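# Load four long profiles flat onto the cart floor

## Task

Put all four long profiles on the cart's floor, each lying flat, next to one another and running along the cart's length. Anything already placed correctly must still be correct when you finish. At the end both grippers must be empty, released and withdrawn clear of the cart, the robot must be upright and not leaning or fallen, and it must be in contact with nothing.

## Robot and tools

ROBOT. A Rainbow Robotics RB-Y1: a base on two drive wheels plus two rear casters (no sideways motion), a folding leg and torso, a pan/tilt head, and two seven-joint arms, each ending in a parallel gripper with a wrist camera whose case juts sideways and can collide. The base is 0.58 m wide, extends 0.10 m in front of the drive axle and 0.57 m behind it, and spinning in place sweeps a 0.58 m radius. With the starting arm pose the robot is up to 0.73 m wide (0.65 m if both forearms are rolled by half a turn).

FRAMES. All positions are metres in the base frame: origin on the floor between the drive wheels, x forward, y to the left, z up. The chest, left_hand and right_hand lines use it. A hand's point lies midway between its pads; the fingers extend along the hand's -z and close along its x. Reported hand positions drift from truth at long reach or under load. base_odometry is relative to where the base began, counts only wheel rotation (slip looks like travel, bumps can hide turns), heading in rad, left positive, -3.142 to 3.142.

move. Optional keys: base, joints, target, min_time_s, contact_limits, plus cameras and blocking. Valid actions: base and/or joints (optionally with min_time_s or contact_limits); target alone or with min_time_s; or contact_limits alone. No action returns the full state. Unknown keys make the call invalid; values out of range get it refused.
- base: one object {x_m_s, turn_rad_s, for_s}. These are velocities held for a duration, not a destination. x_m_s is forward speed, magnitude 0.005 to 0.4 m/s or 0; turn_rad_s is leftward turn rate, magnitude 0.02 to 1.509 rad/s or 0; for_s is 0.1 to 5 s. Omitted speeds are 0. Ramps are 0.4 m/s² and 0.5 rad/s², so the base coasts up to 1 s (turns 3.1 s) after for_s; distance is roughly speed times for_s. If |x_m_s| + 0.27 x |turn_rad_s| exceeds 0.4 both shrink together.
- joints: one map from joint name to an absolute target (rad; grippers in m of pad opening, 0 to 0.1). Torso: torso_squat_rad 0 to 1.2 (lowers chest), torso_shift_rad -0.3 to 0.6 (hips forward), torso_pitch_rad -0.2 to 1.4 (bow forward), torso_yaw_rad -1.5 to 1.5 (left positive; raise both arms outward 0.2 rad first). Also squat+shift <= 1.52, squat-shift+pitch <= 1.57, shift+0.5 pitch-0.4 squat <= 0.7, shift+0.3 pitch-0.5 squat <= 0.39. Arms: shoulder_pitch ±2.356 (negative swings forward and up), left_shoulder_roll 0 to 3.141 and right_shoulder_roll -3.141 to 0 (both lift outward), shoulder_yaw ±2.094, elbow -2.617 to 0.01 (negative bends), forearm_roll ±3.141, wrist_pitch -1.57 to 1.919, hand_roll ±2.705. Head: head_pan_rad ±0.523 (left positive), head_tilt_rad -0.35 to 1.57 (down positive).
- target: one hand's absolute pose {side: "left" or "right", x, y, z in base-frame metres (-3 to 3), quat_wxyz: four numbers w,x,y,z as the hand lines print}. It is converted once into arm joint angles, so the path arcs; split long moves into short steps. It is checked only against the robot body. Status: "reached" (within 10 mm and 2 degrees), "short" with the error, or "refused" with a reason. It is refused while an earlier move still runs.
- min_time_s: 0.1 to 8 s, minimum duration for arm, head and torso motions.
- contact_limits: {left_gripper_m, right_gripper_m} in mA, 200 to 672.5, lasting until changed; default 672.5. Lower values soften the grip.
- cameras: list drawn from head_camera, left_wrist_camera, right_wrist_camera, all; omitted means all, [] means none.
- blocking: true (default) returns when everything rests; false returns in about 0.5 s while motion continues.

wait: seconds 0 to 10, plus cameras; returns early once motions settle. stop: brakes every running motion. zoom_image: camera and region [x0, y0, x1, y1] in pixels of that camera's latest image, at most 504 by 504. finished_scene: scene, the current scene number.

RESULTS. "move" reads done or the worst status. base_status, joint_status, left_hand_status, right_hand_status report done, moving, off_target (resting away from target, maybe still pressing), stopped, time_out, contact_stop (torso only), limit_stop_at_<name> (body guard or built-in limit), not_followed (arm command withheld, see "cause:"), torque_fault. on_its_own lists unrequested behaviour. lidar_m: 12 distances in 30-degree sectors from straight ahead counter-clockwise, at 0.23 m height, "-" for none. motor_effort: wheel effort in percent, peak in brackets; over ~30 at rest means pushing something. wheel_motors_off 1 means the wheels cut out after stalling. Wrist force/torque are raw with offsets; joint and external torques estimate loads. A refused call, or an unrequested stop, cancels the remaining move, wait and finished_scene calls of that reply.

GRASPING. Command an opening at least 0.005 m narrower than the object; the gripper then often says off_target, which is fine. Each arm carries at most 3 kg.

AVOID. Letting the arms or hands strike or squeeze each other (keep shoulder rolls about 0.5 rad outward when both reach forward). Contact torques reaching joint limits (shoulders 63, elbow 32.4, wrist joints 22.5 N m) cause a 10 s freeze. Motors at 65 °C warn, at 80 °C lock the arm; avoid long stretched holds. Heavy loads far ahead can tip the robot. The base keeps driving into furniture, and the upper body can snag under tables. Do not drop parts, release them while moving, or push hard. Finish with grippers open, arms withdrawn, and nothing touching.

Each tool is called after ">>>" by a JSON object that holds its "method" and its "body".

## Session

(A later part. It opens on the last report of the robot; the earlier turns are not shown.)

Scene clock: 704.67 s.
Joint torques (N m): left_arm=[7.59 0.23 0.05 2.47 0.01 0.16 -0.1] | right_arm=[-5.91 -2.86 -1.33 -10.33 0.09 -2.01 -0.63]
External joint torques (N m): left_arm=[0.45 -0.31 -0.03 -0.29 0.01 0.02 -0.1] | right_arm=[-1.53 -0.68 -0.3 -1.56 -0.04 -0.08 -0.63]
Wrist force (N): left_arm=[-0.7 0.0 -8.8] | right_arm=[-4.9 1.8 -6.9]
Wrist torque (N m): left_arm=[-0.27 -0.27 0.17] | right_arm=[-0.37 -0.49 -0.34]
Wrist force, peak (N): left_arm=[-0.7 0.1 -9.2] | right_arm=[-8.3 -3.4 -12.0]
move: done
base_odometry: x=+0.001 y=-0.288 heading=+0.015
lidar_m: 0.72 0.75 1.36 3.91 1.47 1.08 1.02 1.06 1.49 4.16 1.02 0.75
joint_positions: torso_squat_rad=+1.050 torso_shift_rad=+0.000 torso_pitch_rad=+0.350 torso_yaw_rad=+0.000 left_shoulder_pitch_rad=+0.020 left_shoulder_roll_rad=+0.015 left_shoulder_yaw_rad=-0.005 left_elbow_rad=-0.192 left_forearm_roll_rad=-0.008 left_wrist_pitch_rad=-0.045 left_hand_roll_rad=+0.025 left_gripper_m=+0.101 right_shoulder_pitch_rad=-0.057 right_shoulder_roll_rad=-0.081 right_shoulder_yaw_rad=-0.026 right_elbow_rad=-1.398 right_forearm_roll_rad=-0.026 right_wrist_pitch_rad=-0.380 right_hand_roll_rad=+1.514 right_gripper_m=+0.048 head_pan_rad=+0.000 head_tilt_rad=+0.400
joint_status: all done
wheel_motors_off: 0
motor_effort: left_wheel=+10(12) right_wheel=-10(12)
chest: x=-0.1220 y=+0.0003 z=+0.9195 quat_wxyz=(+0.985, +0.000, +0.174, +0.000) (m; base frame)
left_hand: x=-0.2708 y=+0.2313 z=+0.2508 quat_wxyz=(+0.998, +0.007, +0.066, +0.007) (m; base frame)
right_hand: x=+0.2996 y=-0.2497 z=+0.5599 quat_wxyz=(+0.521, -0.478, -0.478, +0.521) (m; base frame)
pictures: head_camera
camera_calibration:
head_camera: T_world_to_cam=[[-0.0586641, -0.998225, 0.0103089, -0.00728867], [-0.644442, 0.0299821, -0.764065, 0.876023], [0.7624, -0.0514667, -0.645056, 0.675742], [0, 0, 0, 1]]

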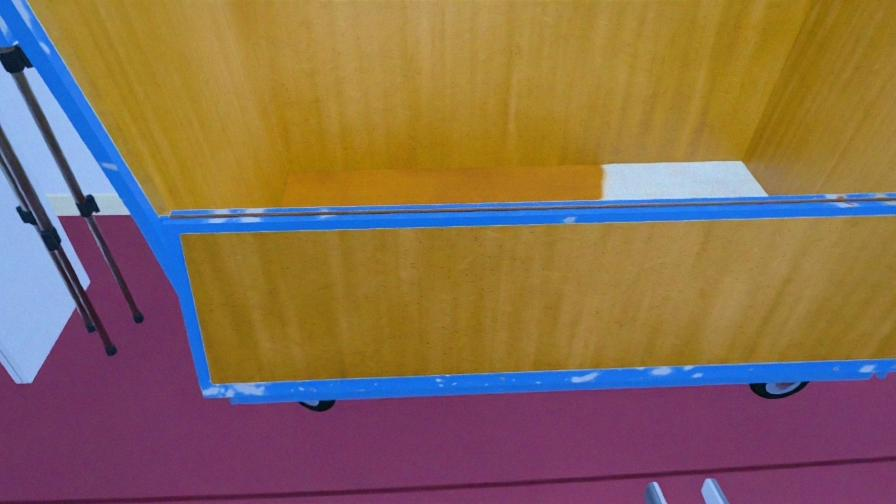

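>>> {"method": "move", "body": {"base": {"turn_rad_s":0.7,"for_s":2.222}, "cameras": []}}

>>> {"method": "move", "body": {"base": {"x_m_s":0.3,"for_s":4.41}, "cameras": []}}

>>> {"method": "move", "body": {"base": {"turn_rad_s":-0.7,"for_s":2.2434}, "cameras": ["head_camera"]}}

Scene clock: 712.23 s.
Wrist force, peak (N): left_arm=[-0.7 0.5 -9.2] | right_arm=[-5.0 1.9 -7.2]
move: done
base_status: done (sent for 2.23 of 2.23 s)
wheel_motors_off: 0
motor_effort: left_wheel=+5(47) right_wheel=+15(52)
pictures: none

Scene clock: 717.87 s.
Wrist force, peak (N): left_arm=[-1.0 0.1 -9.1] | right_arm=[-5.0 1.8 -7.3]
move: done
base_status: done (sent for 4.4 of 4.4 s)
wheel_motors_off: 0
motor_effort: left_wheel=+8(42) right_wheel=-11(52)
pictures: none

Scene clock: 721.83 s.
Joint torques (N m): left_arm=[8.08 0.83 -0.02 2.42 -0.15 0.46 0.22] | right_arm=[-4.88 -2.59 -0.99 -10.19 0.12 -2.12 -0.58]
External joint torques (N m): left_arm=[0.93 0.29 -0.1 -0.34 -0.15 0.32 0.21] | right_arm=[-0.5 -0.41 0.04 -1.42 0 -0.19 -0.57]
Wrist force (N): left_arm=[-0.7 0.0 -8.7] | right_arm=[-4.9 2.0 -6.9]
Wrist torque (N m): left_arm=[-0.27 -0.28 0.18] | right_arm=[-0.40 -0.49 -0.34]
Wrist force, peak (N): left_arm=[-1.2 -0.1 -9.1] | right_arm=[-5.0 1.8 -7.2]
move: done
base_odometry: x=-0.009 y=+1.032 heading=+0.016
lidar_m: 0.89 0.98 2.20 3.87 1.46 1.07 1.01 1.06 1.46 4.12 1.19 0.91
base_status: done (sent for 2.23 of 2.23 s)
joint_positions: torso_squat_rad=+1.050 torso_shift_rad=+0.000 torso_pitch_rad=+0.350 torso_yaw_rad=+0.000 left_shoulder_pitch_rad=+0.020 left_shoulder_roll_rad=+0.015 left_shoulder_yaw_rad=-0.005 left_elbow_rad=-0.192 left_forearm_roll_rad=-0.008 left_wrist_pitch_rad=-0.045 left_hand_roll_rad=+0.025 left_gripper_m=+0.101 right_shoulder_pitch_rad=-0.057 right_shoulder_roll_rad=-0.081 right_shoulder_yaw_rad=-0.026 right_elbow_rad=-1.398 right_forearm_roll_rad=-0.026 right_wrist_pitch_rad=-0.380 right_hand_roll_rad=+1.514 right_gripper_m=+0.048 head_pan_rad=+0.000 head_tilt_rad=+0.400
wheel_motors_off: 0
motor_effort: left_wheel=+16(40) right_wheel=+5(47)
chest: x=-0.1219 y=+0.0003 z=+0.9195 quat_wxyz=(+0.985, +0.000, +0.174, +0.000) (m; base frame)
left_hand: x=-0.2709 y=+0.2313 z=+0.2508 quat_wxyz=(+0.998, +0.007, +0.066, +0.007) (m; base frame)
right_hand: x=+0.2997 y=-0.2497 z=+0.5599 quat_wxyz=(+0.521, -0.478, -0.478, +0.521) (m; base frame)
pictures: head_camera
camera_calibration:
head_camera: T_world_to_cam=[[-0.0586614, -0.998225, 0.0103243, -0.00729545], [-0.644696, 0.0299858, -0.76385, 0.875877], [0.762185, -0.0514646, -0.645311, 0.675824], [0, 0, 0, 1]]

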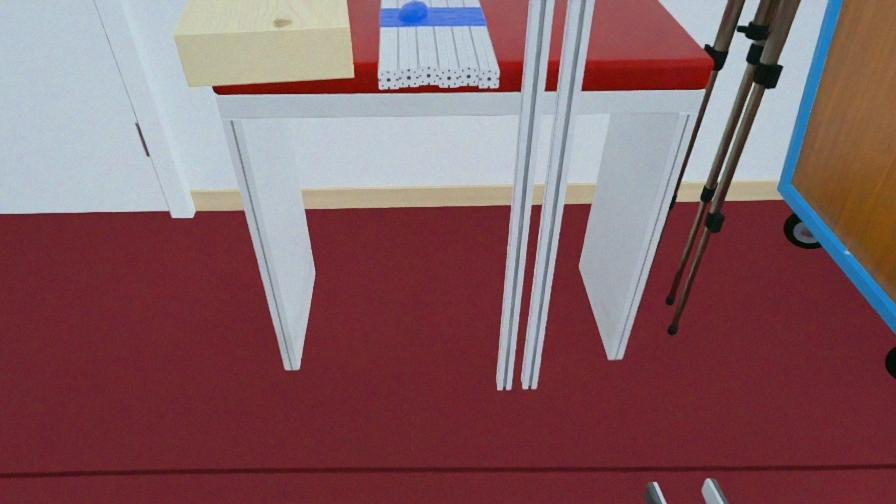

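>>> {"method": "move", "body": {"base": {"x_m_s":0.2,"for_s":2.2}, "cameras": []}}

>>> {"method": "move", "body": {"target": {"side":"right","x":0.36,"y":-0.2445,"z":0.56,"quat_wxyz":[0.522,-0.477,-0.477,0.522]}, "min_time_s": 1}}

Scene clock: 728.27 s.
Wrist force, peak (N): left_arm=[-0.9 0.1 -9.1] | right_arm=[-5.0 2.0 -7.2]
move: done
base_status: done (sent for 2.2 of 2.2 s)
wheel_motors_off: 0
motor_effort: left_wheel=-7(50) right_wheel=+10(42)
pictures: none

Scene clock: 729.60 s.
Joint torques (N m): left_arm=[7.95 0.58 0.14 2.81 -0.33 0.35 0.29] | right_arm=[-8.46 -4.82 -0.83 -9.93 0.21 -2.01 0.06]
External joint torques (N m): left_arm=[0.79 0.04 0.06 0.05 -0.33 0.21 0.28] | right_arm=[-0.42 -2.12 -0.02 -1.02 0.06 -0.08 0.06]
Wrist force (N): left_arm=[-0.9 0.7 -8.7] | right_arm=[-4.6 1.6 -6.7]
Wrist torque (N m): left_arm=[-0.38 -0.29 0.18] | right_arm=[-0.37 -0.46 -0.33]
Wrist force, peak (N): left_arm=[-0.8 0.1 -9.0] | right_arm=[-4.9 1.3 -7.2]
move: done
base_odometry: x=+0.431 y=+1.038 heading=+0.015
lidar_m: 1.11 0.57 1.59 4.52 2.07 1.52 1.45 1.51 2.08 1.08 0.83 0.47
joint_positions: torso_squat_rad=+1.050 torso_shift_rad=+0.000 torso_pitch_rad=+0.350 torso_yaw_rad=+0.000 left_shoulder_pitch_rad=+0.020 left_shoulder_roll_rad=+0.015 left_shoulder_yaw_rad=-0.005 left_elbow_rad=-0.192 left_forearm_roll_rad=-0.008 left_wrist_pitch_rad=-0.045 left_hand_roll_rad=+0.025 left_gripper_m=+0.101 right_shoulder_pitch_rad=-0.270 right_shoulder_roll_rad=-0.083 right_shoulder_yaw_rad=-0.078 right_elbow_rad=-1.220 right_forearm_roll_rad=-0.039 right_wrist_pitch_rad=-0.350 right_hand_roll_rad=+1.535 right_gripper_m=+0.048 head_pan_rad=+0.000 head_tilt_rad=+0.400
joint_status: all done
wheel_motors_off: 0
motor_effort: left_wheel=-8(8) right_wheel=+10(11)
chest: x=-0.1219 y=+0.0003 z=+0.9195 quat_wxyz=(+0.985, +0.000, +0.174, +0.000) (m; base frame)
left_hand: x=-0.2709 y=+0.2313 z=+0.2508 quat_wxyz=(+0.998, +0.007, +0.066, +0.007) (m; base frame)
right_hand: x=+0.3600 y=-0.2443 z=+0.5600 quat_wxyz=(+0.522, -0.477, -0.477, +0.522) (m; base frame)
right_hand_status: reached (checked arc, planned for 1.0 s): 0 mm and 0.0 deg off.
pictures: head_camera, left_wrist_camera, right_wrist_camera
camera_calibration:
head_camera: T_world_to_cam=[[-0.0586611, -0.998225, 0.0103261, -0.00729648], [-0.644721, 0.0299859, -0.763829, 0.87586], [0.762164, -0.0514645, -0.645336, 0.675835], [0, 0, 0, 1]]
left_wrist_camera: T_world_to_cam=[[0.994668, 0.0355642, -0.0967979, 0.284861], [0.0762008, -0.885927, 0.457523, 0.142764], [-0.0694844, -0.46246, -0.883913, 0.38866], [0, 0, 0, 1]]
right_wrist_camera: T_world_to_cam=[[0.00515645, -0.999808, -0.0189011, -0.233823], [-0.528682, 0.0133181, -0.848715, 0.699056], [0.848804, 0.0143691, -0.528512, 0.0680242], [0, 0, 0, 1]]

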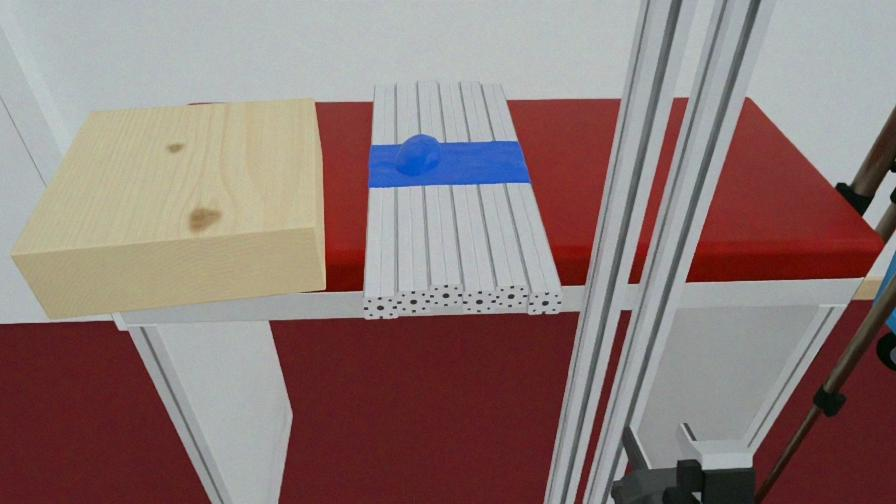

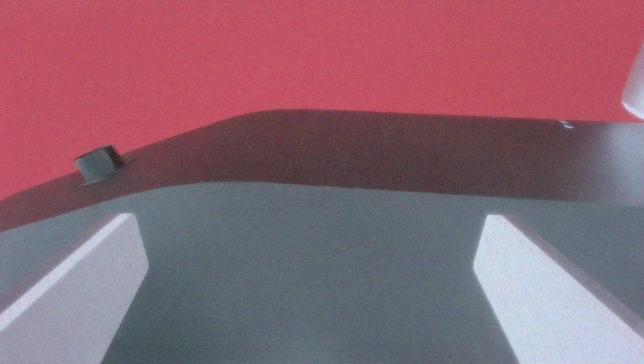

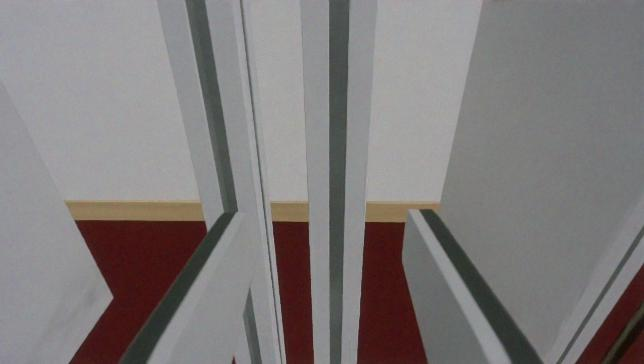

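>>> {"method": "move", "body": {"target": {"side":"right","x":0.39,"y":-0.2495,"z":0.55,"quat_wxyz":[0.522,-0.477,-0.477,0.522]}, "min_time_s": 1, "cameras": ["right_wrist_camera"]}}

Scene clock: 734.93 s.
Joint torques (N m): left_arm=[7.8 0.33 -0.15 2.5 -0.18 0.08 0.26] | right_arm=[-10.18 -4.81 -0.94 -9.47 0.06 -2.13 -0.55]
External joint torques (N m): left_arm=[0.64 -0.21 -0.23 -0.26 -0.18 -0.07 0.25] | right_arm=[-0.04 -1.13 -0.09 -0.88 -0.07 -0.2 -0.54]
Wrist force (N): left_arm=[-0.4 0.6 -8.8] | right_arm=[-4.4 2.0 -6.8]
Wrist torque (N m): left_arm=[-0.35 -0.25 0.17] | right_arm=[-0.46 -0.41 -0.32]
Wrist force, peak (N): left_arm=[-0.8 -0.2 -9.2] | right_arm=[-4.7 2.2 -7.0]
move: done
base_odometry: x=+0.431 y=+1.038 heading=+0.015
lidar_m: 1.11 0.56 1.57 4.52 2.08 1.53 1.45 1.52 2.09 1.09 0.83 0.47
joint_positions: torso_squat_rad=+1.050 torso_shift_rad=+0.000 torso_pitch_rad=+0.350 torso_yaw_rad=+0.000 left_shoulder_pitch_rad=+0.020 left_shoulder_roll_rad=+0.015 left_shoulder_yaw_rad=-0.005 left_elbow_rad=-0.192 left_forearm_roll_rad=-0.008 left_wrist_pitch_rad=-0.045 left_hand_roll_rad=+0.025 left_gripper_m=+0.101 right_shoulder_pitch_rad=-0.411 right_shoulder_roll_rad=-0.112 right_shoulder_yaw_rad=-0.105 right_elbow_rad=-1.021 right_forearm_roll_rad=-0.051 right_wrist_pitch_rad=-0.407 right_hand_roll_rad=+1.528 right_gripper_m=+0.048 head_pan_rad=+0.000 head_tilt_rad=+0.400
joint_status: all done
wheel_motors_off: 0
motor_effort: left_wheel=-7(8) right_wheel=+8(10)
chest: x=-0.1219 y=+0.0003 z=+0.9195 quat_wxyz=(+0.985, +0.000, +0.174, +0.000) (m; base frame)
left_hand: x=-0.2709 y=+0.2313 z=+0.2508 quat_wxyz=(+0.998, +0.007, +0.066, +0.007) (m; base frame)
right_hand: x=+0.3896 y=-0.2493 z=+0.5503 quat_wxyz=(+0.523, -0.476, -0.476, +0.523) (m; base frame)
right_hand_status: reached (checked arc, planned for 1.0 s): 1 mm and 0.2 deg off.
pictures: right_wrist_camera
camera_calibration:
right_wrist_camera: T_world_to_cam=[[0.00476596, -0.999814, -0.0186669, -0.239169], [-0.531264, 0.0132833, -0.847102, 0.706697], [0.847193, 0.0139543, -0.531102, 0.0397309], [0, 0, 0, 1]]

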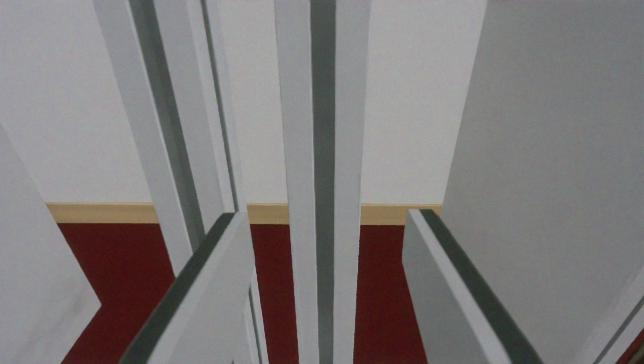

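>>> {"method": "move", "body": {"target": {"side":"right","x":0.42,"y":-0.2495,"z":0.55,"quat_wxyz":[0.522,-0.477,-0.477,0.522]}, "min_time_s": 1, "cameras": []}}

>>> {"method": "move", "body": {"joints": {"right_gripper_m":0.041}, "cameras": ["right_wrist_camera","head_camera"]}}

Scene clock: 743.17 s.
Wrist force, peak (N): left_arm=[-0.8 0.4 -9.1] | right_arm=[-4.7 2.1 -7.1]
move: done
joint_status: all done
wheel_motors_off: 0
motor_effort: left_wheel=-7(8) right_wheel=+9(11)
right_hand_status: reached (checked arc, planned for 1.0 s): 1 mm and 0.2 deg off.
pictures: none

Scene clock: 743.70 s.
Joint torques (N m): left_arm=[7.84 0.12 -0.17 2.79 -0.17 0.33 0.16] | right_arm=[-12.63 -5.91 -0.67 -9.24 0.09 -2.41 -0.1]
External joint torques (N m): left_arm=[0.68 -0.42 -0.25 0.03 -0.17 0.19 0.16] | right_arm=[-0.41 -1.42 0.08 -0.87 -0.04 -0.48 -0.09]
Wrist force (N): left_arm=[-0.5 0.1 -8.9] | right_arm=[-5.1 1.9 -6.4]
Wrist torque (N m): left_arm=[-0.29 -0.25 0.17] | right_arm=[-0.42 -0.47 -0.32]
Wrist force, peak (N): left_arm=[-0.9 0.4 -9.0] | right_arm=[-4.8 2.0 -6.8]
move: done
base_odometry: x=+0.431 y=+1.038 heading=+0.015
lidar_m: 1.12 0.56 1.58 4.52 2.07 1.53 1.45 1.51 2.09 1.08 0.83 0.47
joint_positions: torso_squat_rad=+1.050 torso_shift_rad=+0.000 torso_pitch_rad=+0.350 torso_yaw_rad=+0.000 left_shoulder_pitch_rad=+0.020 left_shoulder_roll_rad=+0.015 left_shoulder_yaw_rad=-0.005 left_elbow_rad=-0.192 left_forearm_roll_rad=-0.008 left_wrist_pitch_rad=-0.045 left_hand_roll_rad=+0.025 left_gripper_m=+0.101 right_shoulder_pitch_rad=-0.546 right_shoulder_roll_rad=-0.134 right_shoulder_yaw_rad=-0.128 right_elbow_rad=-0.847 right_forearm_roll_rad=-0.061 right_wrist_pitch_rad=-0.448 right_hand_roll_rad=+1.529 right_gripper_m=+0.041 head_pan_rad=+0.000 head_tilt_rad=+0.400
joint_status: all done
wheel_motors_off: 0
motor_effort: left_wheel=-7(7) right_wheel=+8(10)
chest: x=-0.1219 y=+0.0003 z=+0.9195 quat_wxyz=(+0.985, +0.000, +0.174, +0.000) (m; base frame)
left_hand: x=-0.2709 y=+0.2313 z=+0.2508 quat_wxyz=(+0.998, +0.007, +0.066, +0.007) (m; base frame)
right_hand: x=+0.4196 y=-0.2493 z=+0.5503 quat_wxyz=(+0.523, -0.476, -0.476, +0.523) (m; base frame)
pictures: head_camera, right_wrist_camera
camera_calibration:
head_camera: T_world_to_cam=[[-0.0586609, -0.998225, 0.0103261, -0.00729644], [-0.644721, 0.0299858, -0.763829, 0.87586], [0.762164, -0.0514644, -0.645336, 0.675835], [0, 0, 0, 1]]
right_wrist_camera: T_world_to_cam=[[0.00483165, -0.999812, -0.0187891, -0.239235], [-0.531459, 0.0133487, -0.846979, 0.722643], [0.84707, 0.014078, -0.531294, 0.0145217], [0, 0, 0, 1]]

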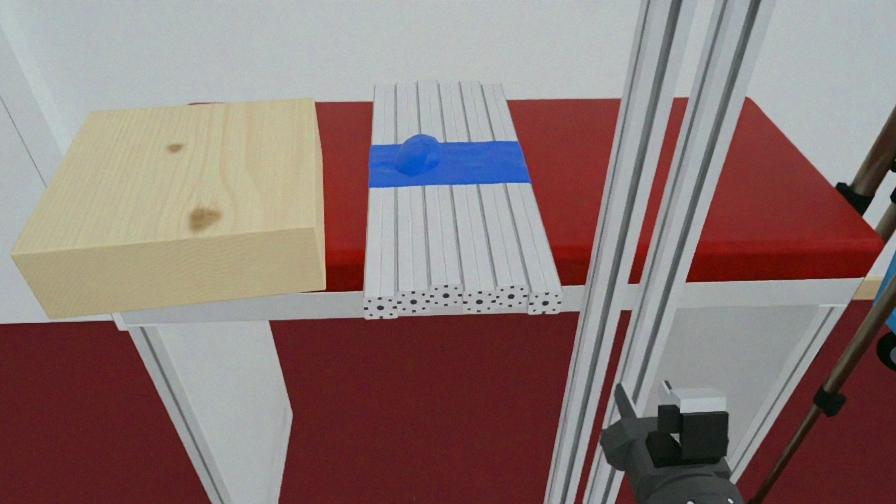

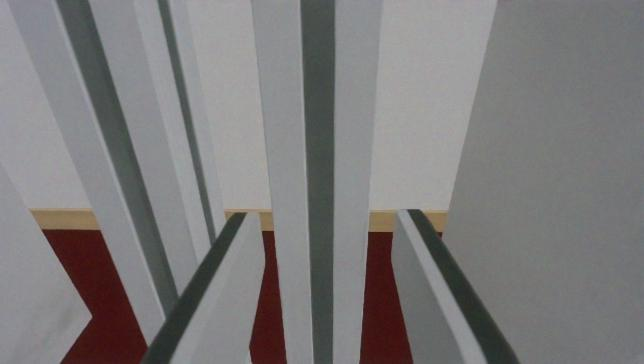

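>>> {"method": "move", "body": {"target": {"side":"right","x":0.44,"y":-0.248,"z":0.547,"quat_wxyz":[0.522,-0.477,-0.477,0.522]}, "min_time_s": 1, "cameras": ["right_wrist_camera"]}}

Scene clock: 749.70 s.
Joint torques (N m): left_arm=[8.43 0.63 -0.27 2.69 -0.2 0.28 0.09] | right_arm=[-13.84 -6.99 -1.03 -8.9 -0.05 -2.31 -0.11]
External joint torques (N m): left_arm=[1.27 0.09 -0.35 -0.08 -0.2 0.14 0.09] | right_arm=[0.04 -1.85 -0.44 -0.95 -0.16 -0.38 -0.1]
Wrist force (N): left_arm=[-0.8 -0.2 -8.8] | right_arm=[-4.7 2.4 -6.6]
Wrist torque (N m): left_arm=[-0.26 -0.31 0.19] | right_arm=[-0.44 -0.40 -0.31]
Wrist force, peak (N): left_arm=[-0.5 0.1 -9.0] | right_arm=[-4.7 2.5 -6.9]
move: done
base_odometry: x=+0.431 y=+1.038 heading=+0.015
lidar_m: 1.11 0.57 1.58 4.52 2.08 1.52 1.46 1.52 2.10 1.07 0.84 0.47
joint_positions: torso_squat_rad=+1.050 torso_shift_rad=+0.000 torso_pitch_rad=+0.350 torso_yaw_rad=+0.000 left_shoulder_pitch_rad=+0.020 left_shoulder_roll_rad=+0.015 left_shoulder_yaw_rad=-0.005 left_elbow_rad=-0.192 left_forearm_roll_rad=-0.008 left_wrist_pitch_rad=-0.045 left_hand_roll_rad=+0.025 left_gripper_m=+0.101 right_shoulder_pitch_rad=-0.671 right_shoulder_roll_rad=-0.152 right_shoulder_yaw_rad=-0.143 right_elbow_rad=-0.651 right_forearm_roll_rad=-0.071 right_wrist_pitch_rad=-0.518 right_hand_roll_rad=+1.531 right_gripper_m=+0.041 head_pan_rad=+0.000 head_tilt_rad=+0.400
joint_status: all done
wheel_motors_off: 0
motor_effort: left_wheel=-8(8) right_wheel=+10(11)
chest: x=-0.1219 y=+0.0003 z=+0.9195 quat_wxyz=(+0.985, +0.000, +0.174, +0.000) (m; base frame)
left_hand: x=-0.2709 y=+0.2313 z=+0.2508 quat_wxyz=(+0.998, +0.007, +0.066, +0.007) (m; base frame)
right_hand: x=+0.4396 y=-0.2478 z=+0.5474 quat_wxyz=(+0.523, -0.476, -0.476, +0.523) (m; base frame)
right_hand_status: reached (checked arc, planned for 1.0 s): 1 mm and 0.3 deg off.
pictures: right_wrist_camera
camera_calibration:
right_wrist_camera: T_world_to_cam=[[0.00472572, -0.999814, -0.0187132, -0.23787], [-0.533045, 0.0133145, -0.845982, 0.730888], [0.846074, 0.0139728, -0.532883, -0.00268729], [0, 0, 0, 1]]

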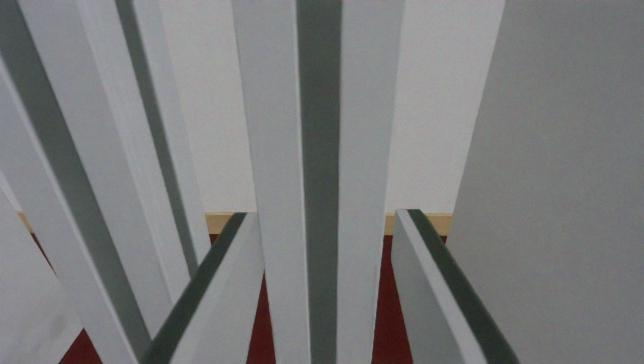

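>>> {"method": "move", "body": {"target": {"side":"right","x":0.456,"y":-0.2470,"z":0.545,"quat_wxyz":[0.522,-0.477,-0.477,0.522]}, "min_time_s": 1, "cameras": ["right_wrist_camera"]}}

Scene clock: 753.53 s.
Joint torques (N m): left_arm=[8.14 0.54 -0.56 2.89 -0.11 0.09 0.4] | right_arm=[-15.34 -7.66 -1.33 -7.75 0.06 -2.05 -0.53]
External joint torques (N m): left_arm=[0.99 0 -0.64 0.13 -0.11 -0.06 0.4] | right_arm=[0.33 -1.67 -1.01 -0.62 -0.02 -0.12 -0.53]
Wrist force (N): left_arm=[-0.7 0.2 -8.7] | right_arm=[-4.9 1.6 -6.8]
Wrist torque (N m): left_arm=[-0.31 -0.26 0.18] | right_arm=[-0.37 -0.42 -0.33]
Wrist force, peak (N): left_arm=[-1.1 0.1 -9.4] | right_arm=[-4.8 1.9 -7.0]
move: done
base_odometry: x=+0.431 y=+1.038 heading=+0.015
lidar_m: 1.12 0.57 1.59 4.50 2.07 1.52 1.46 1.52 2.08 1.09 0.84 0.46
joint_positions: torso_squat_rad=+1.050 torso_shift_rad=+0.000 torso_pitch_rad=+0.350 torso_yaw_rad=+0.000 left_shoulder_pitch_rad=+0.020 left_shoulder_roll_rad=+0.015 left_shoulder_yaw_rad=-0.005 left_elbow_rad=-0.192 left_forearm_roll_rad=-0.008 left_wrist_pitch_rad=-0.045 left_hand_roll_rad=+0.025 left_gripper_m=+0.101 right_shoulder_pitch_rad=-0.836 right_shoulder_roll_rad=-0.180 right_shoulder_yaw_rad=-0.156 right_elbow_rad=-0.356 right_forearm_roll_rad=-0.081 right_wrist_pitch_rad=-0.647 right_hand_roll_rad=+1.523 right_gripper_m=+0.041 head_pan_rad=+0.000 head_tilt_rad=+0.400
joint_status: all done
wheel_motors_off: 0
motor_effort: left_wheel=-7(8) right_wheel=+8(12)
chest: x=-0.1219 y=+0.0003 z=+0.9195 quat_wxyz=(+0.985, +0.000, +0.174, +0.000) (m; base frame)
left_hand: x=-0.2709 y=+0.2313 z=+0.2508 quat_wxyz=(+0.998, +0.007, +0.066, +0.007) (m; base frame)
right_hand: x=+0.4556 y=-0.2467 z=+0.5454 quat_wxyz=(+0.524, -0.475, -0.475, +0.524) (m; base frame)
right_hand_status: reached (checked arc, planned for 1.0 s): 1 mm and 0.4 deg off.
pictures: right_wrist_camera
camera_calibration:
right_wrist_camera: T_world_to_cam=[[0.00466727, -0.999818, -0.0185111, -0.237047], [-0.534626, 0.0131488, -0.844987, 0.737938], [0.845076, 0.0138403, -0.534467, -0.0160252], [0, 0, 0, 1]]

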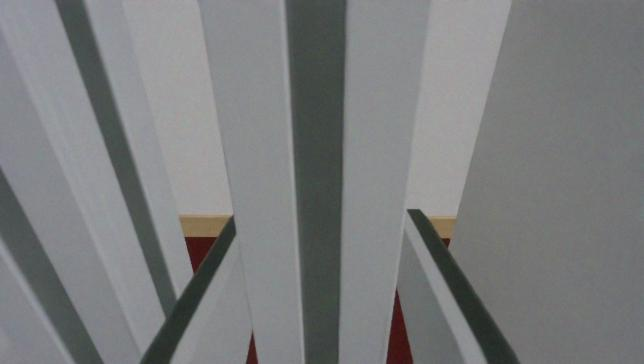

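Width 172: right depth. Close.

>>> {"method": "move", "body": {"joints": {"right_gripper_m":0.015}, "cameras": ["right_wrist_camera"]}}

>>> {"method": "move", "body": {"target": {"side":"right","x":0.415,"y":-0.249,"z":0.575,"quat_wxyz":[0.522,-0.477,-0.477,0.522]}, "min_time_s": 2, "cameras": ["head_camera"]}}

>>> {"method": "move", "body": {"target": {"side":"right","x":0.33,"y":-0.249,"z":0.62,"quat_wxyz":[0.522,-0.477,-0.477,0.522]}, "min_time_s": 2}}

Scene clock: 756.97 s.
Wrist force, peak (N): left_arm=[-0.6 0.0 -9.3] | right_arm=[-4.9 1.7 -6.9]
move: off_target
joint_status: right_gripper_m off_target (ended at +0.030, target +0.015)
wheel_motors_off: 0
motor_effort: left_wheel=-8(8) right_wheel=+8(11)
pictures: right_wrist_camera
camera_calibration:
right_wrist_camera: T_world_to_cam=[[0.00453543, -0.999813, -0.0188202, -0.236846], [-0.534617, 0.0134807, -0.844987, 0.73802], [0.845082, 0.013894, -0.534456, -0.0160221], [0, 0, 0, 1]]

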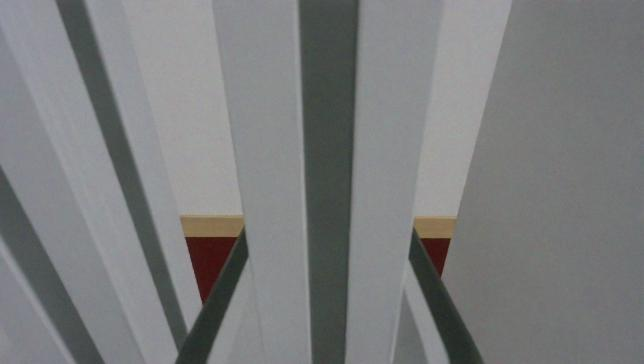

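Scene clock: 759.30 s.
Wrist force, peak (N): left_arm=[-0.8 0.2 -9.3] | right_arm=[-3.4 -51.5 -3.8]
move: done
joint_status: all done
wheel_motors_off: 0
motor_effort: left_wheel=-8(8) right_wheel=+6(12)
right_hand_status: reached (checked arc, planned for 2.0 s): 2 mm and 0.0 deg off.
pictures: head_camera
camera_calibration:
head_camera: T_world_to_cam=[[-0.0586514, -0.998225, 0.0103317, -0.00729181], [-0.644719, 0.0299751, -0.763832, 0.875835], [0.762166, -0.0514608, -0.645333, 0.675835], [0, 0, 0, 1]]

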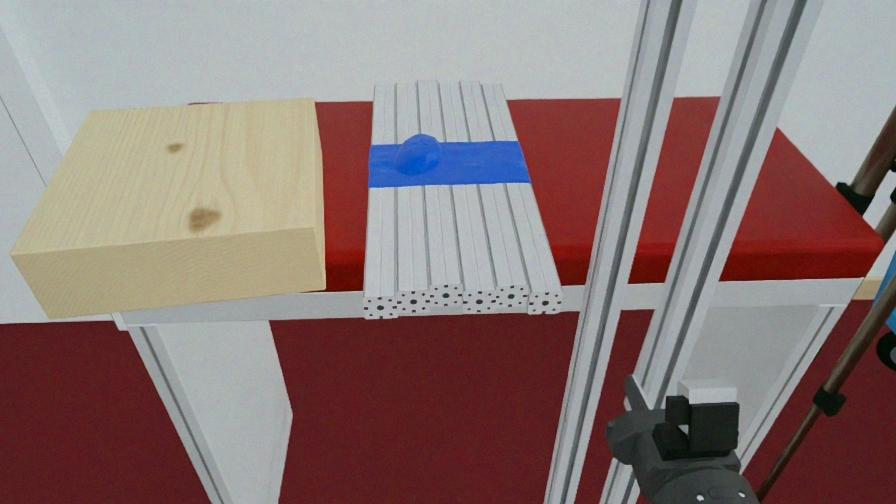

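Scene clock: 761.63 s.
Joint torques (N m): left_arm=[8.28 -0.01 -0.12 2.55 -0.09 0.47 0.19] | right_arm=[-8.98 -0.99 -0.86 -16.15 0.43 -4.53 -0.54]
External joint torques (N m): left_arm=[1.12 -0.55 -0.2 -0.21 -0.09 0.32 0.19] | right_arm=[-3.63 1.24 0.29 -6.37 0.27 -2.6 -0.53]
Wrist force (N): left_arm=[-0.9 -0.1 -8.7] | right_arm=[-4.6 11.2 -7.5]
Wrist torque (N m): left_arm=[-0.27 -0.31 0.17] | right_arm=[-0.16 -0.47 -0.30]
Wrist force, peak (N): left_arm=[-0.6 0.3 -9.1] | right_arm=[-4.7 11.8 -8.0]
move: done
base_odometry: x=+0.431 y=+1.038 heading=+0.015
lidar_m: 1.11 0.56 1.58 4.52 2.08 1.53 1.45 1.53 2.08 1.08 0.83 0.40
joint_positions: torso_squat_rad=+1.050 torso_shift_rad=+0.000 torso_pitch_rad=+0.350 torso_yaw_rad=+0.000 left_shoulder_pitch_rad=+0.020 left_shoulder_roll_rad=+0.015 left_shoulder_yaw_rad=-0.005 left_elbow_rad=-0.192 left_forearm_roll_rad=-0.008 left_wrist_pitch_rad=-0.045 left_hand_roll_rad=+0.025 left_gripper_m=+0.101 right_shoulder_pitch_rad=-0.058 right_shoulder_roll_rad=-0.086 right_shoulder_yaw_rad=-0.036 right_elbow_rad=-1.651 right_forearm_roll_rad=-0.021 right_wrist_pitch_rad=-0.128 right_hand_roll_rad=+1.504 right_gripper_m=+0.030 head_pan_rad=+0.000 head_tilt_rad=+0.400
joint_status: all done
wheel_motors_off: 0
motor_effort: left_wheel=-7(8) right_wheel=+10(11)
chest: x=-0.1219 y=+0.0003 z=+0.9194 quat_wxyz=(+0.985, +0.000, +0.174, +0.000) (m; base frame)
left_hand: x=-0.2709 y=+0.2313 z=+0.2508 quat_wxyz=(+0.998, +0.007, +0.066, +0.007) (m; base frame)
right_hand: x=+0.3292 y=-0.2491 z=+0.6190 quat_wxyz=(+0.521, -0.479, -0.478, +0.521) (m; base frame)
right_hand_status: reached (checked arc, planned for 2.0 s): 1 mm and 0.3 deg off.
pictures: head_camera, left_wrist_camera, right_wrist_camera
camera_calibration:
head_camera: T_world_to_cam=[[-0.0586516, -0.998225, 0.01033, -0.00729073], [-0.644719, 0.0299766, -0.763832, 0.875836], [0.762166, -0.0514598, -0.645333, 0.675835], [0, 0, 0, 1]]
left_wrist_camera: T_world_to_cam=[[0.994668, 0.0355737, -0.0968023, 0.284879], [0.0762116, -0.885924, 0.457526, 0.142781], [-0.0694835, -0.462464, -0.883911, 0.388644], [0, 0, 0, 1]]
right_wrist_camera: T_world_to_cam=[[0.00447022, -0.999827, -0.0180387, -0.23769], [-0.523781, 0.0130253, -0.851754, 0.733119], [0.851842, 0.0132558, -0.523632, 0.121108], [0, 0, 0, 1]]

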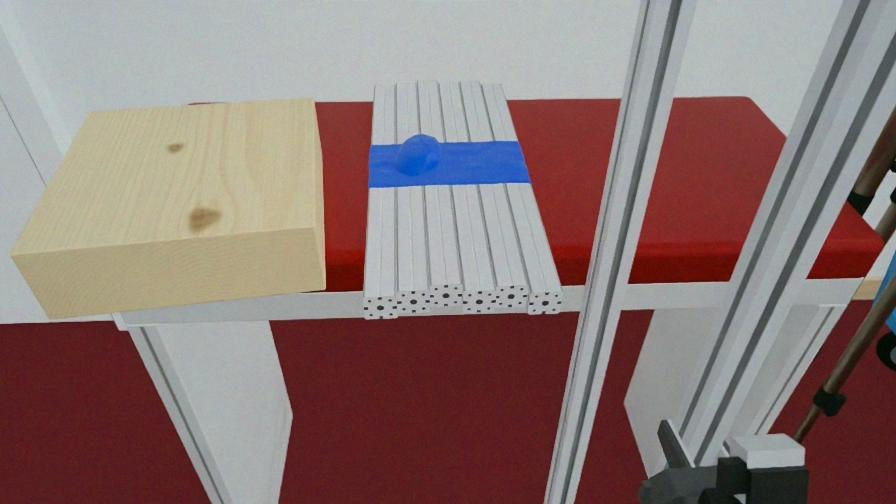

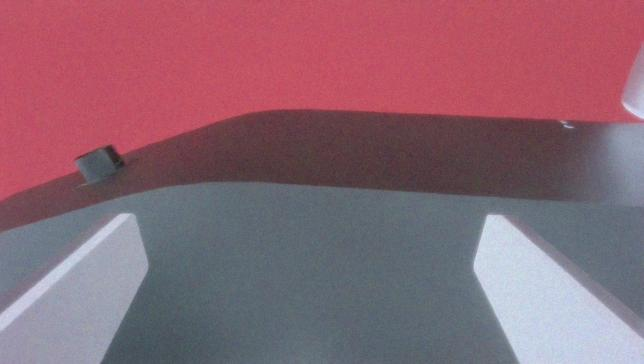

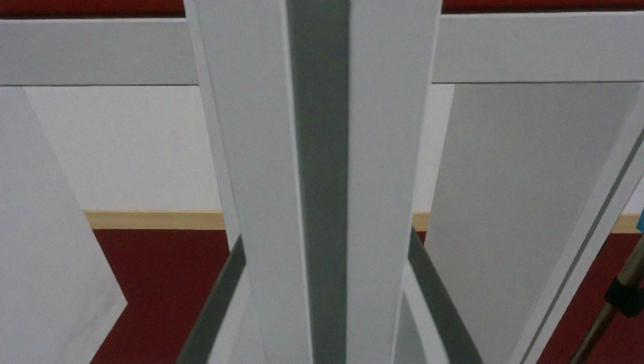

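>>> {"method": "move", "body": {"base": {"x_m_s":-0.2,"for_s":2.25}, "cameras": []}}

>>> {"method": "move", "body": {"base": {"turn_rad_s":-0.4,"for_s":3.927}, "cameras": []}}

>>> {"method": "move", "body": {"base": {"x_m_s":0.27,"for_s":4.92}, "cameras": []}}

>>> {"method": "move", "body": {"base": {"turn_rad_s":0.4,"for_s":3.95}, "cameras": ["head_camera"]}}

>>> {"method": "move", "body": {"joints": {"right_hand_roll_rad":-0.02,"torso_squat_rad":0.35,"torso_pitch_rad":0.3,"head_tilt_rad":0.7}, "min_time_s": 2.5, "cameras": ["head_camera"]}}

Scene clock: 770.30 s.
Wrist force, peak (N): left_arm=[-0.8 -0.1 -9.2] | right_arm=[-4.6 12.0 -8.5]
move: done
base_status: done (sent for 2.27 of 2.27 s)
wheel_motors_off: 0
motor_effort: left_wheel=-14(33) right_wheel=+16(43)
pictures: none

Scene clock: 775.37 s.
Wrist force, peak (N): left_arm=[-0.5 0.4 -9.0] | right_arm=[-5.1 11.3 -7.7]
move: done
base_status: done (sent for 3.93 of 3.93 s)
wheel_motors_off: 0
motor_effort: left_wheel=+13(50) right_wheel=+2(49)
pictures: none

Scene clock: 781.43 s.
Wrist force, peak (N): left_arm=[-0.8 0.2 -9.2] | right_arm=[-4.5 11.3 -8.8]
move: done
base_status: done (sent for 4.93 of 4.93 s)
wheel_motors_off: 0
motor_effort: left_wheel=+4(51) right_wheel=-6(43)
pictures: none

Scene clock: 786.53 s.
Wrist force, peak (N): left_arm=[-0.6 -0.1 -9.1] | right_arm=[-5.7 11.5 -7.1]
move: done
base_status: done (sent for 3.97 of 3.97 s)
wheel_motors_off: 0
motor_effort: left_wheel=+3(42) right_wheel=+12(37)
pictures: head_camera
camera_calibration:
head_camera: T_world_to_cam=[[-0.0586574, -0.998225, 0.0102727, -0.00726765], [-0.64496, 0.0300404, -0.763626, 0.875709], [0.761962, -0.0514178, -0.645577, 0.67592], [0, 0, 0, 1]]

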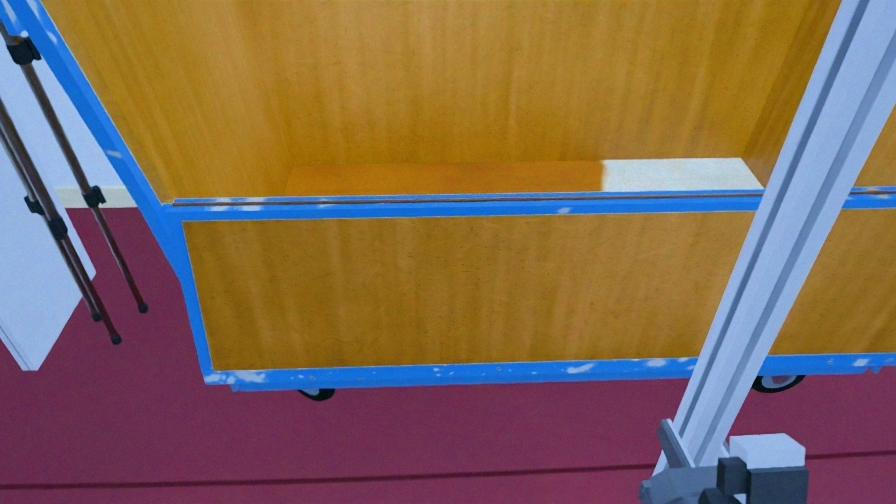

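Scene clock: 789.73 s.
Joint torques (N m): left_arm=[6.84 0.75 0.12 2.17 -0.05 0.24 0.22] | right_arm=[-10.52 -1.16 -0.87 -15.98 0.41 -4.52 -0.02]
External joint torques (N m): left_arm=[0.92 0.2 0.05 -0.1 -0.05 0.18 0.22] | right_arm=[-4.18 1.17 0.28 -6.07 0.19 -2.59 -0.07]
Wrist force (N): left_arm=[-0.7 0.5 -8.5] | right_arm=[-20.1 -3.5 -7.0]
Wrist torque (N m): left_arm=[-0.31 -0.22 0.16] | right_arm=[-0.07 -0.74 -0.47]
Wrist force, peak (N): left_arm=[-0.6 -0.1 -9.5] | right_arm=[-20.1 -3.6 -7.4]
move: done
base_odometry: x=-0.007 y=-0.300 heading=+0.028
lidar_m: 0.73 0.78 1.44 3.63 1.42 1.06 1.00 1.05 1.46 4.27 1.04 0.77
joint_positions: torso_squat_rad=+0.350 torso_shift_rad=+0.000 torso_pitch_rad=+0.301 torso_yaw_rad=+0.000 left_shoulder_pitch_rad=+0.020 left_shoulder_roll_rad=+0.015 left_shoulder_yaw_rad=-0.005 left_elbow_rad=-0.192 left_forearm_roll_rad=-0.008 left_wrist_pitch_rad=-0.045 left_hand_roll_rad=+0.025 left_gripper_m=+0.101 right_shoulder_pitch_rad=-0.058 right_shoulder_roll_rad=-0.086 right_shoulder_yaw_rad=-0.036 right_elbow_rad=-1.651 right_forearm_roll_rad=-0.021 right_wrist_pitch_rad=-0.128 right_hand_roll_rad=-0.020 right_gripper_m=+0.030 head_pan_rad=+0.000 head_tilt_rad=+0.700
joint_status: all done
wheel_motors_off: 0
motor_effort: left_wheel=+4(5) right_wheel=+19(20)
chest: x=-0.1363 y=+0.0003 z=+1.2336 quat_wxyz=(+0.989, +0.000, +0.150, +0.000) (m; base frame)
left_hand: x=-0.2520 y=+0.2314 z=+0.5584 quat_wxyz=(+0.999, +0.007, +0.041, +0.007) (m; base frame)
right_hand: x=+0.3291 y=-0.2491 z=+0.9559 quat_wxyz=(+0.719, -0.017, -0.694, +0.017) (m; base frame)
pictures: head_camera
camera_calibration:
head_camera: T_world_to_cam=[[-0.0545015, -0.998212, 0.0245465, -0.0318998], [-0.813879, 0.0301685, -0.58025, 0.834042], [0.578472, -0.0516024, -0.814068, 1.12819], [0, 0, 0, 1]]

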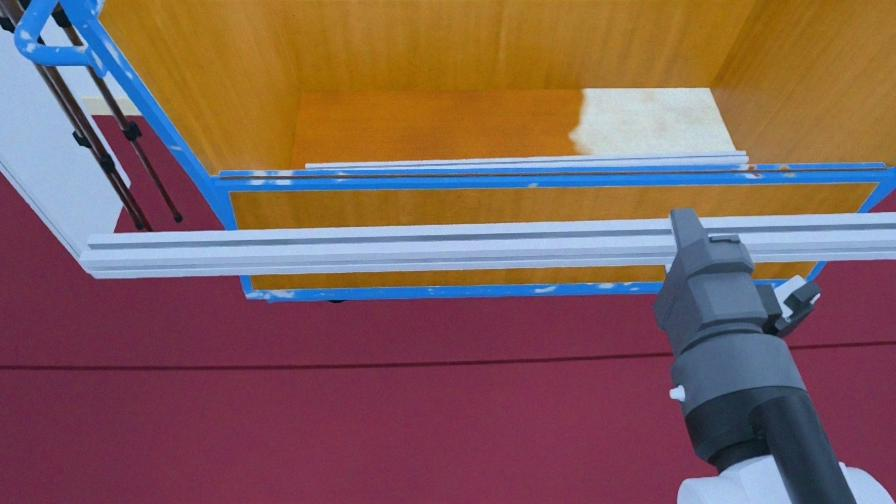

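>>> {"method": "move", "body": {"target": {"side":"right","x":0.34,"y":-0.295,"z":0.93,"quat_wxyz":[0.94,0.0207,-0.342,-0.0075]}, "min_time_s": 2, "cameras": []}}

>>> {"method": "move", "body": {"base": {"x_m_s":0.15,"for_s":2.0}, "joints": {"torso_squat_rad":0.5,"torso_shift_rad":0.15,"head_tilt_rad":0.6}, "cameras": ["head_camera"]}}

>>> {"method": "move", "body": {"target": {"side":"right","x":0.43,"y":-0.335,"z":0.88,"quat_wxyz":[0.94,0.0258,-0.342,0.0066]}, "min_time_s": 2, "cameras": ["head_camera"]}}

Scene clock: 798.20 s.
Wrist force, peak (N): left_arm=[-0.5 0.5 -8.8] | right_arm=[-15.6 -5.3 -18.1]
move: done
joint_status: all done
wheel_motors_off: 0
motor_effort: left_wheel=+4(4) right_wheel=+18(20)
right_hand_status: reached (checked arc, planned for 2.0 s): 1 mm and 0.1 deg off.
pictures: none

Scene clock: 800.90 s.
Wrist force, peak (N): left_arm=[-0.4 -0.2 -9.0] | right_arm=[-14.9 -4.9 -18.7]
move: done
base_status: done (sent for 2 of 2 s)
joint_status: all done
wheel_motors_off: 0
motor_effort: left_wheel=+5(47) right_wheel=-5(56)
pictures: head_camera
camera_calibration:
head_camera: T_world_to_cam=[[-0.0565995, -0.998217, 0.0189745, -0.0179707], [-0.751932, 0.0301169, -0.658553, 0.984604], [0.656807, -0.0515413, -0.752295, 0.946915], [0, 0, 0, 1]]

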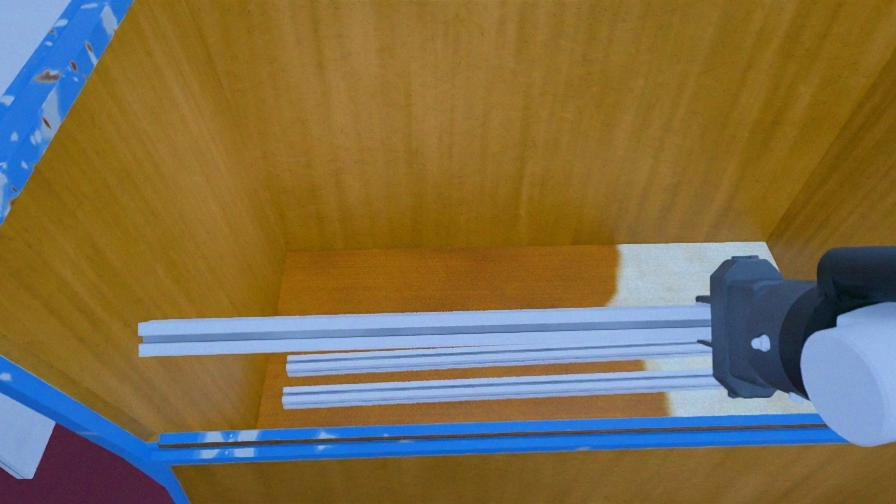

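Scene clock: 803.23 s.
Joint torques (N m): left_arm=[7.27 1.65 -0.65 2.01 -0.02 0.11 0.5] | right_arm=[-13.7 -15.28 -7.92 -12.51 0.3 -3.08 -0.01]
External joint torques (N m): left_arm=[1.34 1.1 -0.72 -0.27 -0.02 0.06 0.49] | right_arm=[-3.13 -4.74 -2.34 -4.08 0.05 -1.8 -0.04]
Wrist force (N): left_arm=[-0.6 0.2 -8.5] | right_arm=[-14.7 -4.9 -18.2]
Wrist torque (N m): left_arm=[-0.28 -0.22 0.17] | right_arm=[0.07 -0.65 -0.45]
Wrist force, peak (N): left_arm=[-0.6 0.1 -8.9] | right_arm=[-15.0 -4.8 -18.5]
move: done
base_odometry: x=+0.293 y=-0.292 heading=+0.028
lidar_m: 0.43 0.46 1.07 4.71 1.84 1.36 1.30 1.36 1.90 4.60 0.61 0.45
joint_positions: torso_squat_rad=+0.500 torso_shift_rad=+0.150 torso_pitch_rad=+0.301 torso_yaw_rad=+0.000 left_shoulder_pitch_rad=+0.020 left_shoulder_roll_rad=+0.015 left_shoulder_yaw_rad=-0.005 left_elbow_rad=-0.192 left_forearm_roll_rad=-0.008 left_wrist_pitch_rad=-0.045 left_hand_roll_rad=+0.025 left_gripper_m=+0.101 right_shoulder_pitch_rad=-0.323 right_shoulder_roll_rad=-0.536 right_shoulder_yaw_rad=-0.126 right_elbow_rad=-1.763 right_forearm_roll_rad=-0.520 right_wrist_pitch_rad=+1.106 right_hand_roll_rad=-0.086 right_gripper_m=+0.030 head_pan_rad=+0.000 head_tilt_rad=+0.600
joint_status: all done
wheel_motors_off: 0
motor_effort: left_wheel=+5(6) right_wheel=-6(8)
chest: x=-0.0445 y=+0.0003 z=+1.1835 quat_wxyz=(+0.989, +0.000, +0.150, +0.000) (m; base frame)
left_hand: x=-0.1601 y=+0.2314 z=+0.5083 quat_wxyz=(+0.999, +0.007, +0.041, +0.007) (m; base frame)
right_hand: x=+0.4294 y=-0.3347 z=+0.8792 quat_wxyz=(+0.940, +0.026, -0.341, +0.006) (m; base frame)
right_hand_status: reached (checked arc, planned for 2.0 s): 1 mm and 0.1 deg off.
pictures: head_camera
camera_calibration:
head_camera: T_world_to_cam=[[-0.0565998, -0.998217, 0.0189738, -0.0179705], [-0.751923, 0.030117, -0.658562, 0.984609], [0.656816, -0.0515414, -0.752287, 0.946914], [0, 0, 0, 1]]

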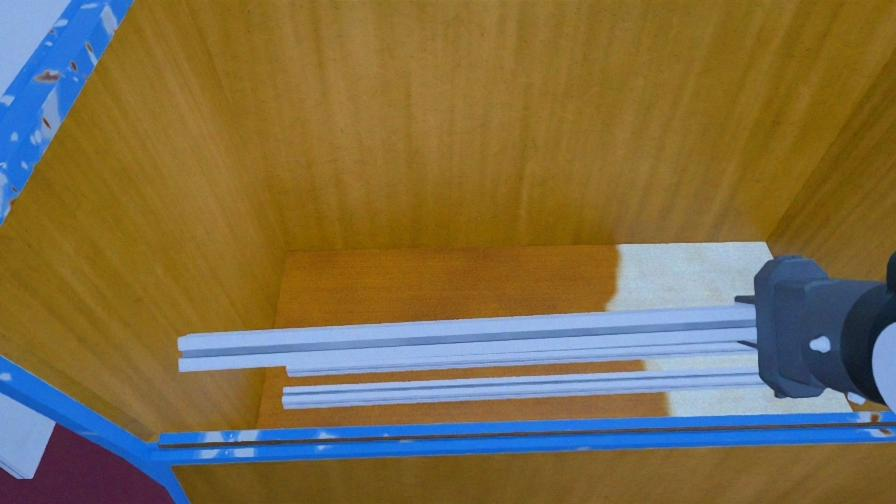

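>>> {"method": "move", "body": {"joints": {"torso_pitch_rad":0.58,"torso_shift_rad":0.2,"torso_squat_rad":0.45,"right_shoulder_pitch_rad":-0.6}, "min_time_s": 2, "cameras": ["head_camera"]}}

>>> {"method": "move", "body": {"target": {"side":"right","x":0.50,"y":-0.335,"z":0.86,"quat_wxyz":[0.94,0.0258,-0.342,0.0066]}, "min_time_s": 2, "cameras": ["head_camera"]}}

Scene clock: 814.23 s.
Wrist force, peak (N): left_arm=[-1.1 0.0 -9.1] | right_arm=[-15.0 -5.4 -18.7]
move: done
joint_status: all done
wheel_motors_off: 0
motor_effort: left_wheel=+5(6) right_wheel=-6(8)
pictures: head_camera
camera_calibration:
head_camera: T_world_to_cam=[[-0.0491922, -0.998215, 0.0338708, -0.0288957], [-0.904547, 0.030145, -0.425307, 0.791325], [0.423527, -0.0515596, -0.904415, 1.04544], [0, 0, 0, 1]]

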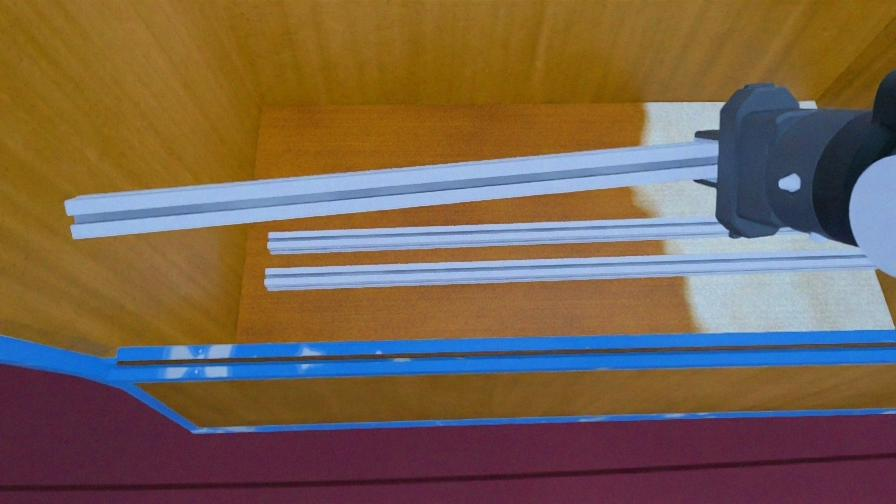

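Scene clock: 816.57 s.
Joint torques (N m): left_arm=[13.1 0.58 -0.43 4.12 -0.02 0.72 0.09] | right_arm=[-8.3 -14.55 -7.86 -12.9 0.43 -2.71 -0.46]
External joint torques (N m): left_arm=[0.51 0.05 -0.53 -0.77 -0.02 0.16 0.07] | right_arm=[-2.34 -4.24 -1.84 -4.84 0.1 -1.44 -0.5]
Wrist force (N): left_arm=[0.8 0.2 -8.3] | right_arm=[-14.8 -5.3 -18.1]
Wrist torque (N m): left_arm=[-0.32 -0.13 0.17] | right_arm=[0.10 -0.62 -0.43]
Wrist force, peak (N): left_arm=[0.9 0.2 -8.6] | right_arm=[-15.0 -5.5 -18.8]
move: done
base_odometry: x=+0.293 y=-0.292 heading=+0.028
lidar_m: 0.43 0.46 1.08 4.72 1.83 1.37 1.30 1.36 1.90 4.58 0.63 0.45
joint_positions: torso_squat_rad=+0.450 torso_shift_rad=+0.200 torso_pitch_rad=+0.580 torso_yaw_rad=+0.000 left_shoulder_pitch_rad=+0.020 left_shoulder_roll_rad=+0.015 left_shoulder_yaw_rad=-0.005 left_elbow_rad=-0.192 left_forearm_roll_rad=-0.008 left_wrist_pitch_rad=-0.045 left_hand_roll_rad=+0.025 left_gripper_m=+0.101 right_shoulder_pitch_rad=-0.342 right_shoulder_roll_rad=-0.591 right_shoulder_yaw_rad=-0.252 right_elbow_rad=-2.042 right_forearm_roll_rad=-0.546 right_wrist_pitch_rad=+1.147 right_hand_roll_rad=-0.156 right_gripper_m=+0.030 head_pan_rad=+0.000 head_tilt_rad=+0.600
joint_status: all done
wheel_motors_off: 0
motor_effort: left_wheel=+5(7) right_wheel=-5(9)
chest: x=+0.0670 y=+0.0003 z=+1.1570 quat_wxyz=(+0.958, +0.000, +0.286, +0.000) (m; base frame)
left_hand: x=-0.2308 y=+0.2314 z=+0.5401 quat_wxyz=(+0.984, +0.008, +0.180, +0.006) (m; base frame)
right_hand: x=+0.4996 y=-0.3348 z=+0.8591 quat_wxyz=(+0.940, +0.026, -0.341, +0.006) (m; base frame)
right_hand_status: reached (checked arc, planned for 2.0 s): 1 mm and 0.1 deg off.
pictures: head_camera
camera_calibration:
head_camera: T_world_to_cam=[[-0.0491921, -0.998215, 0.0338708, -0.0288957], [-0.904547, 0.0301449, -0.425307, 0.791325], [0.423527, -0.0515595, -0.904415, 1.04544], [0, 0, 0, 1]]

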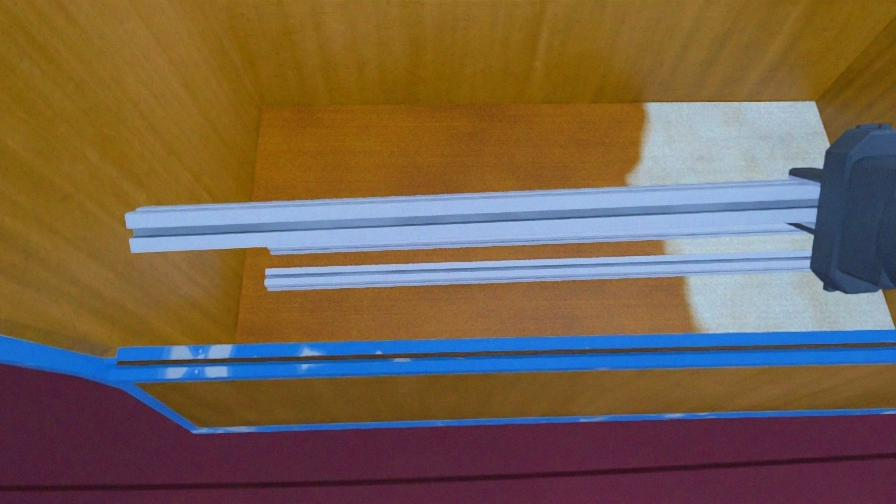

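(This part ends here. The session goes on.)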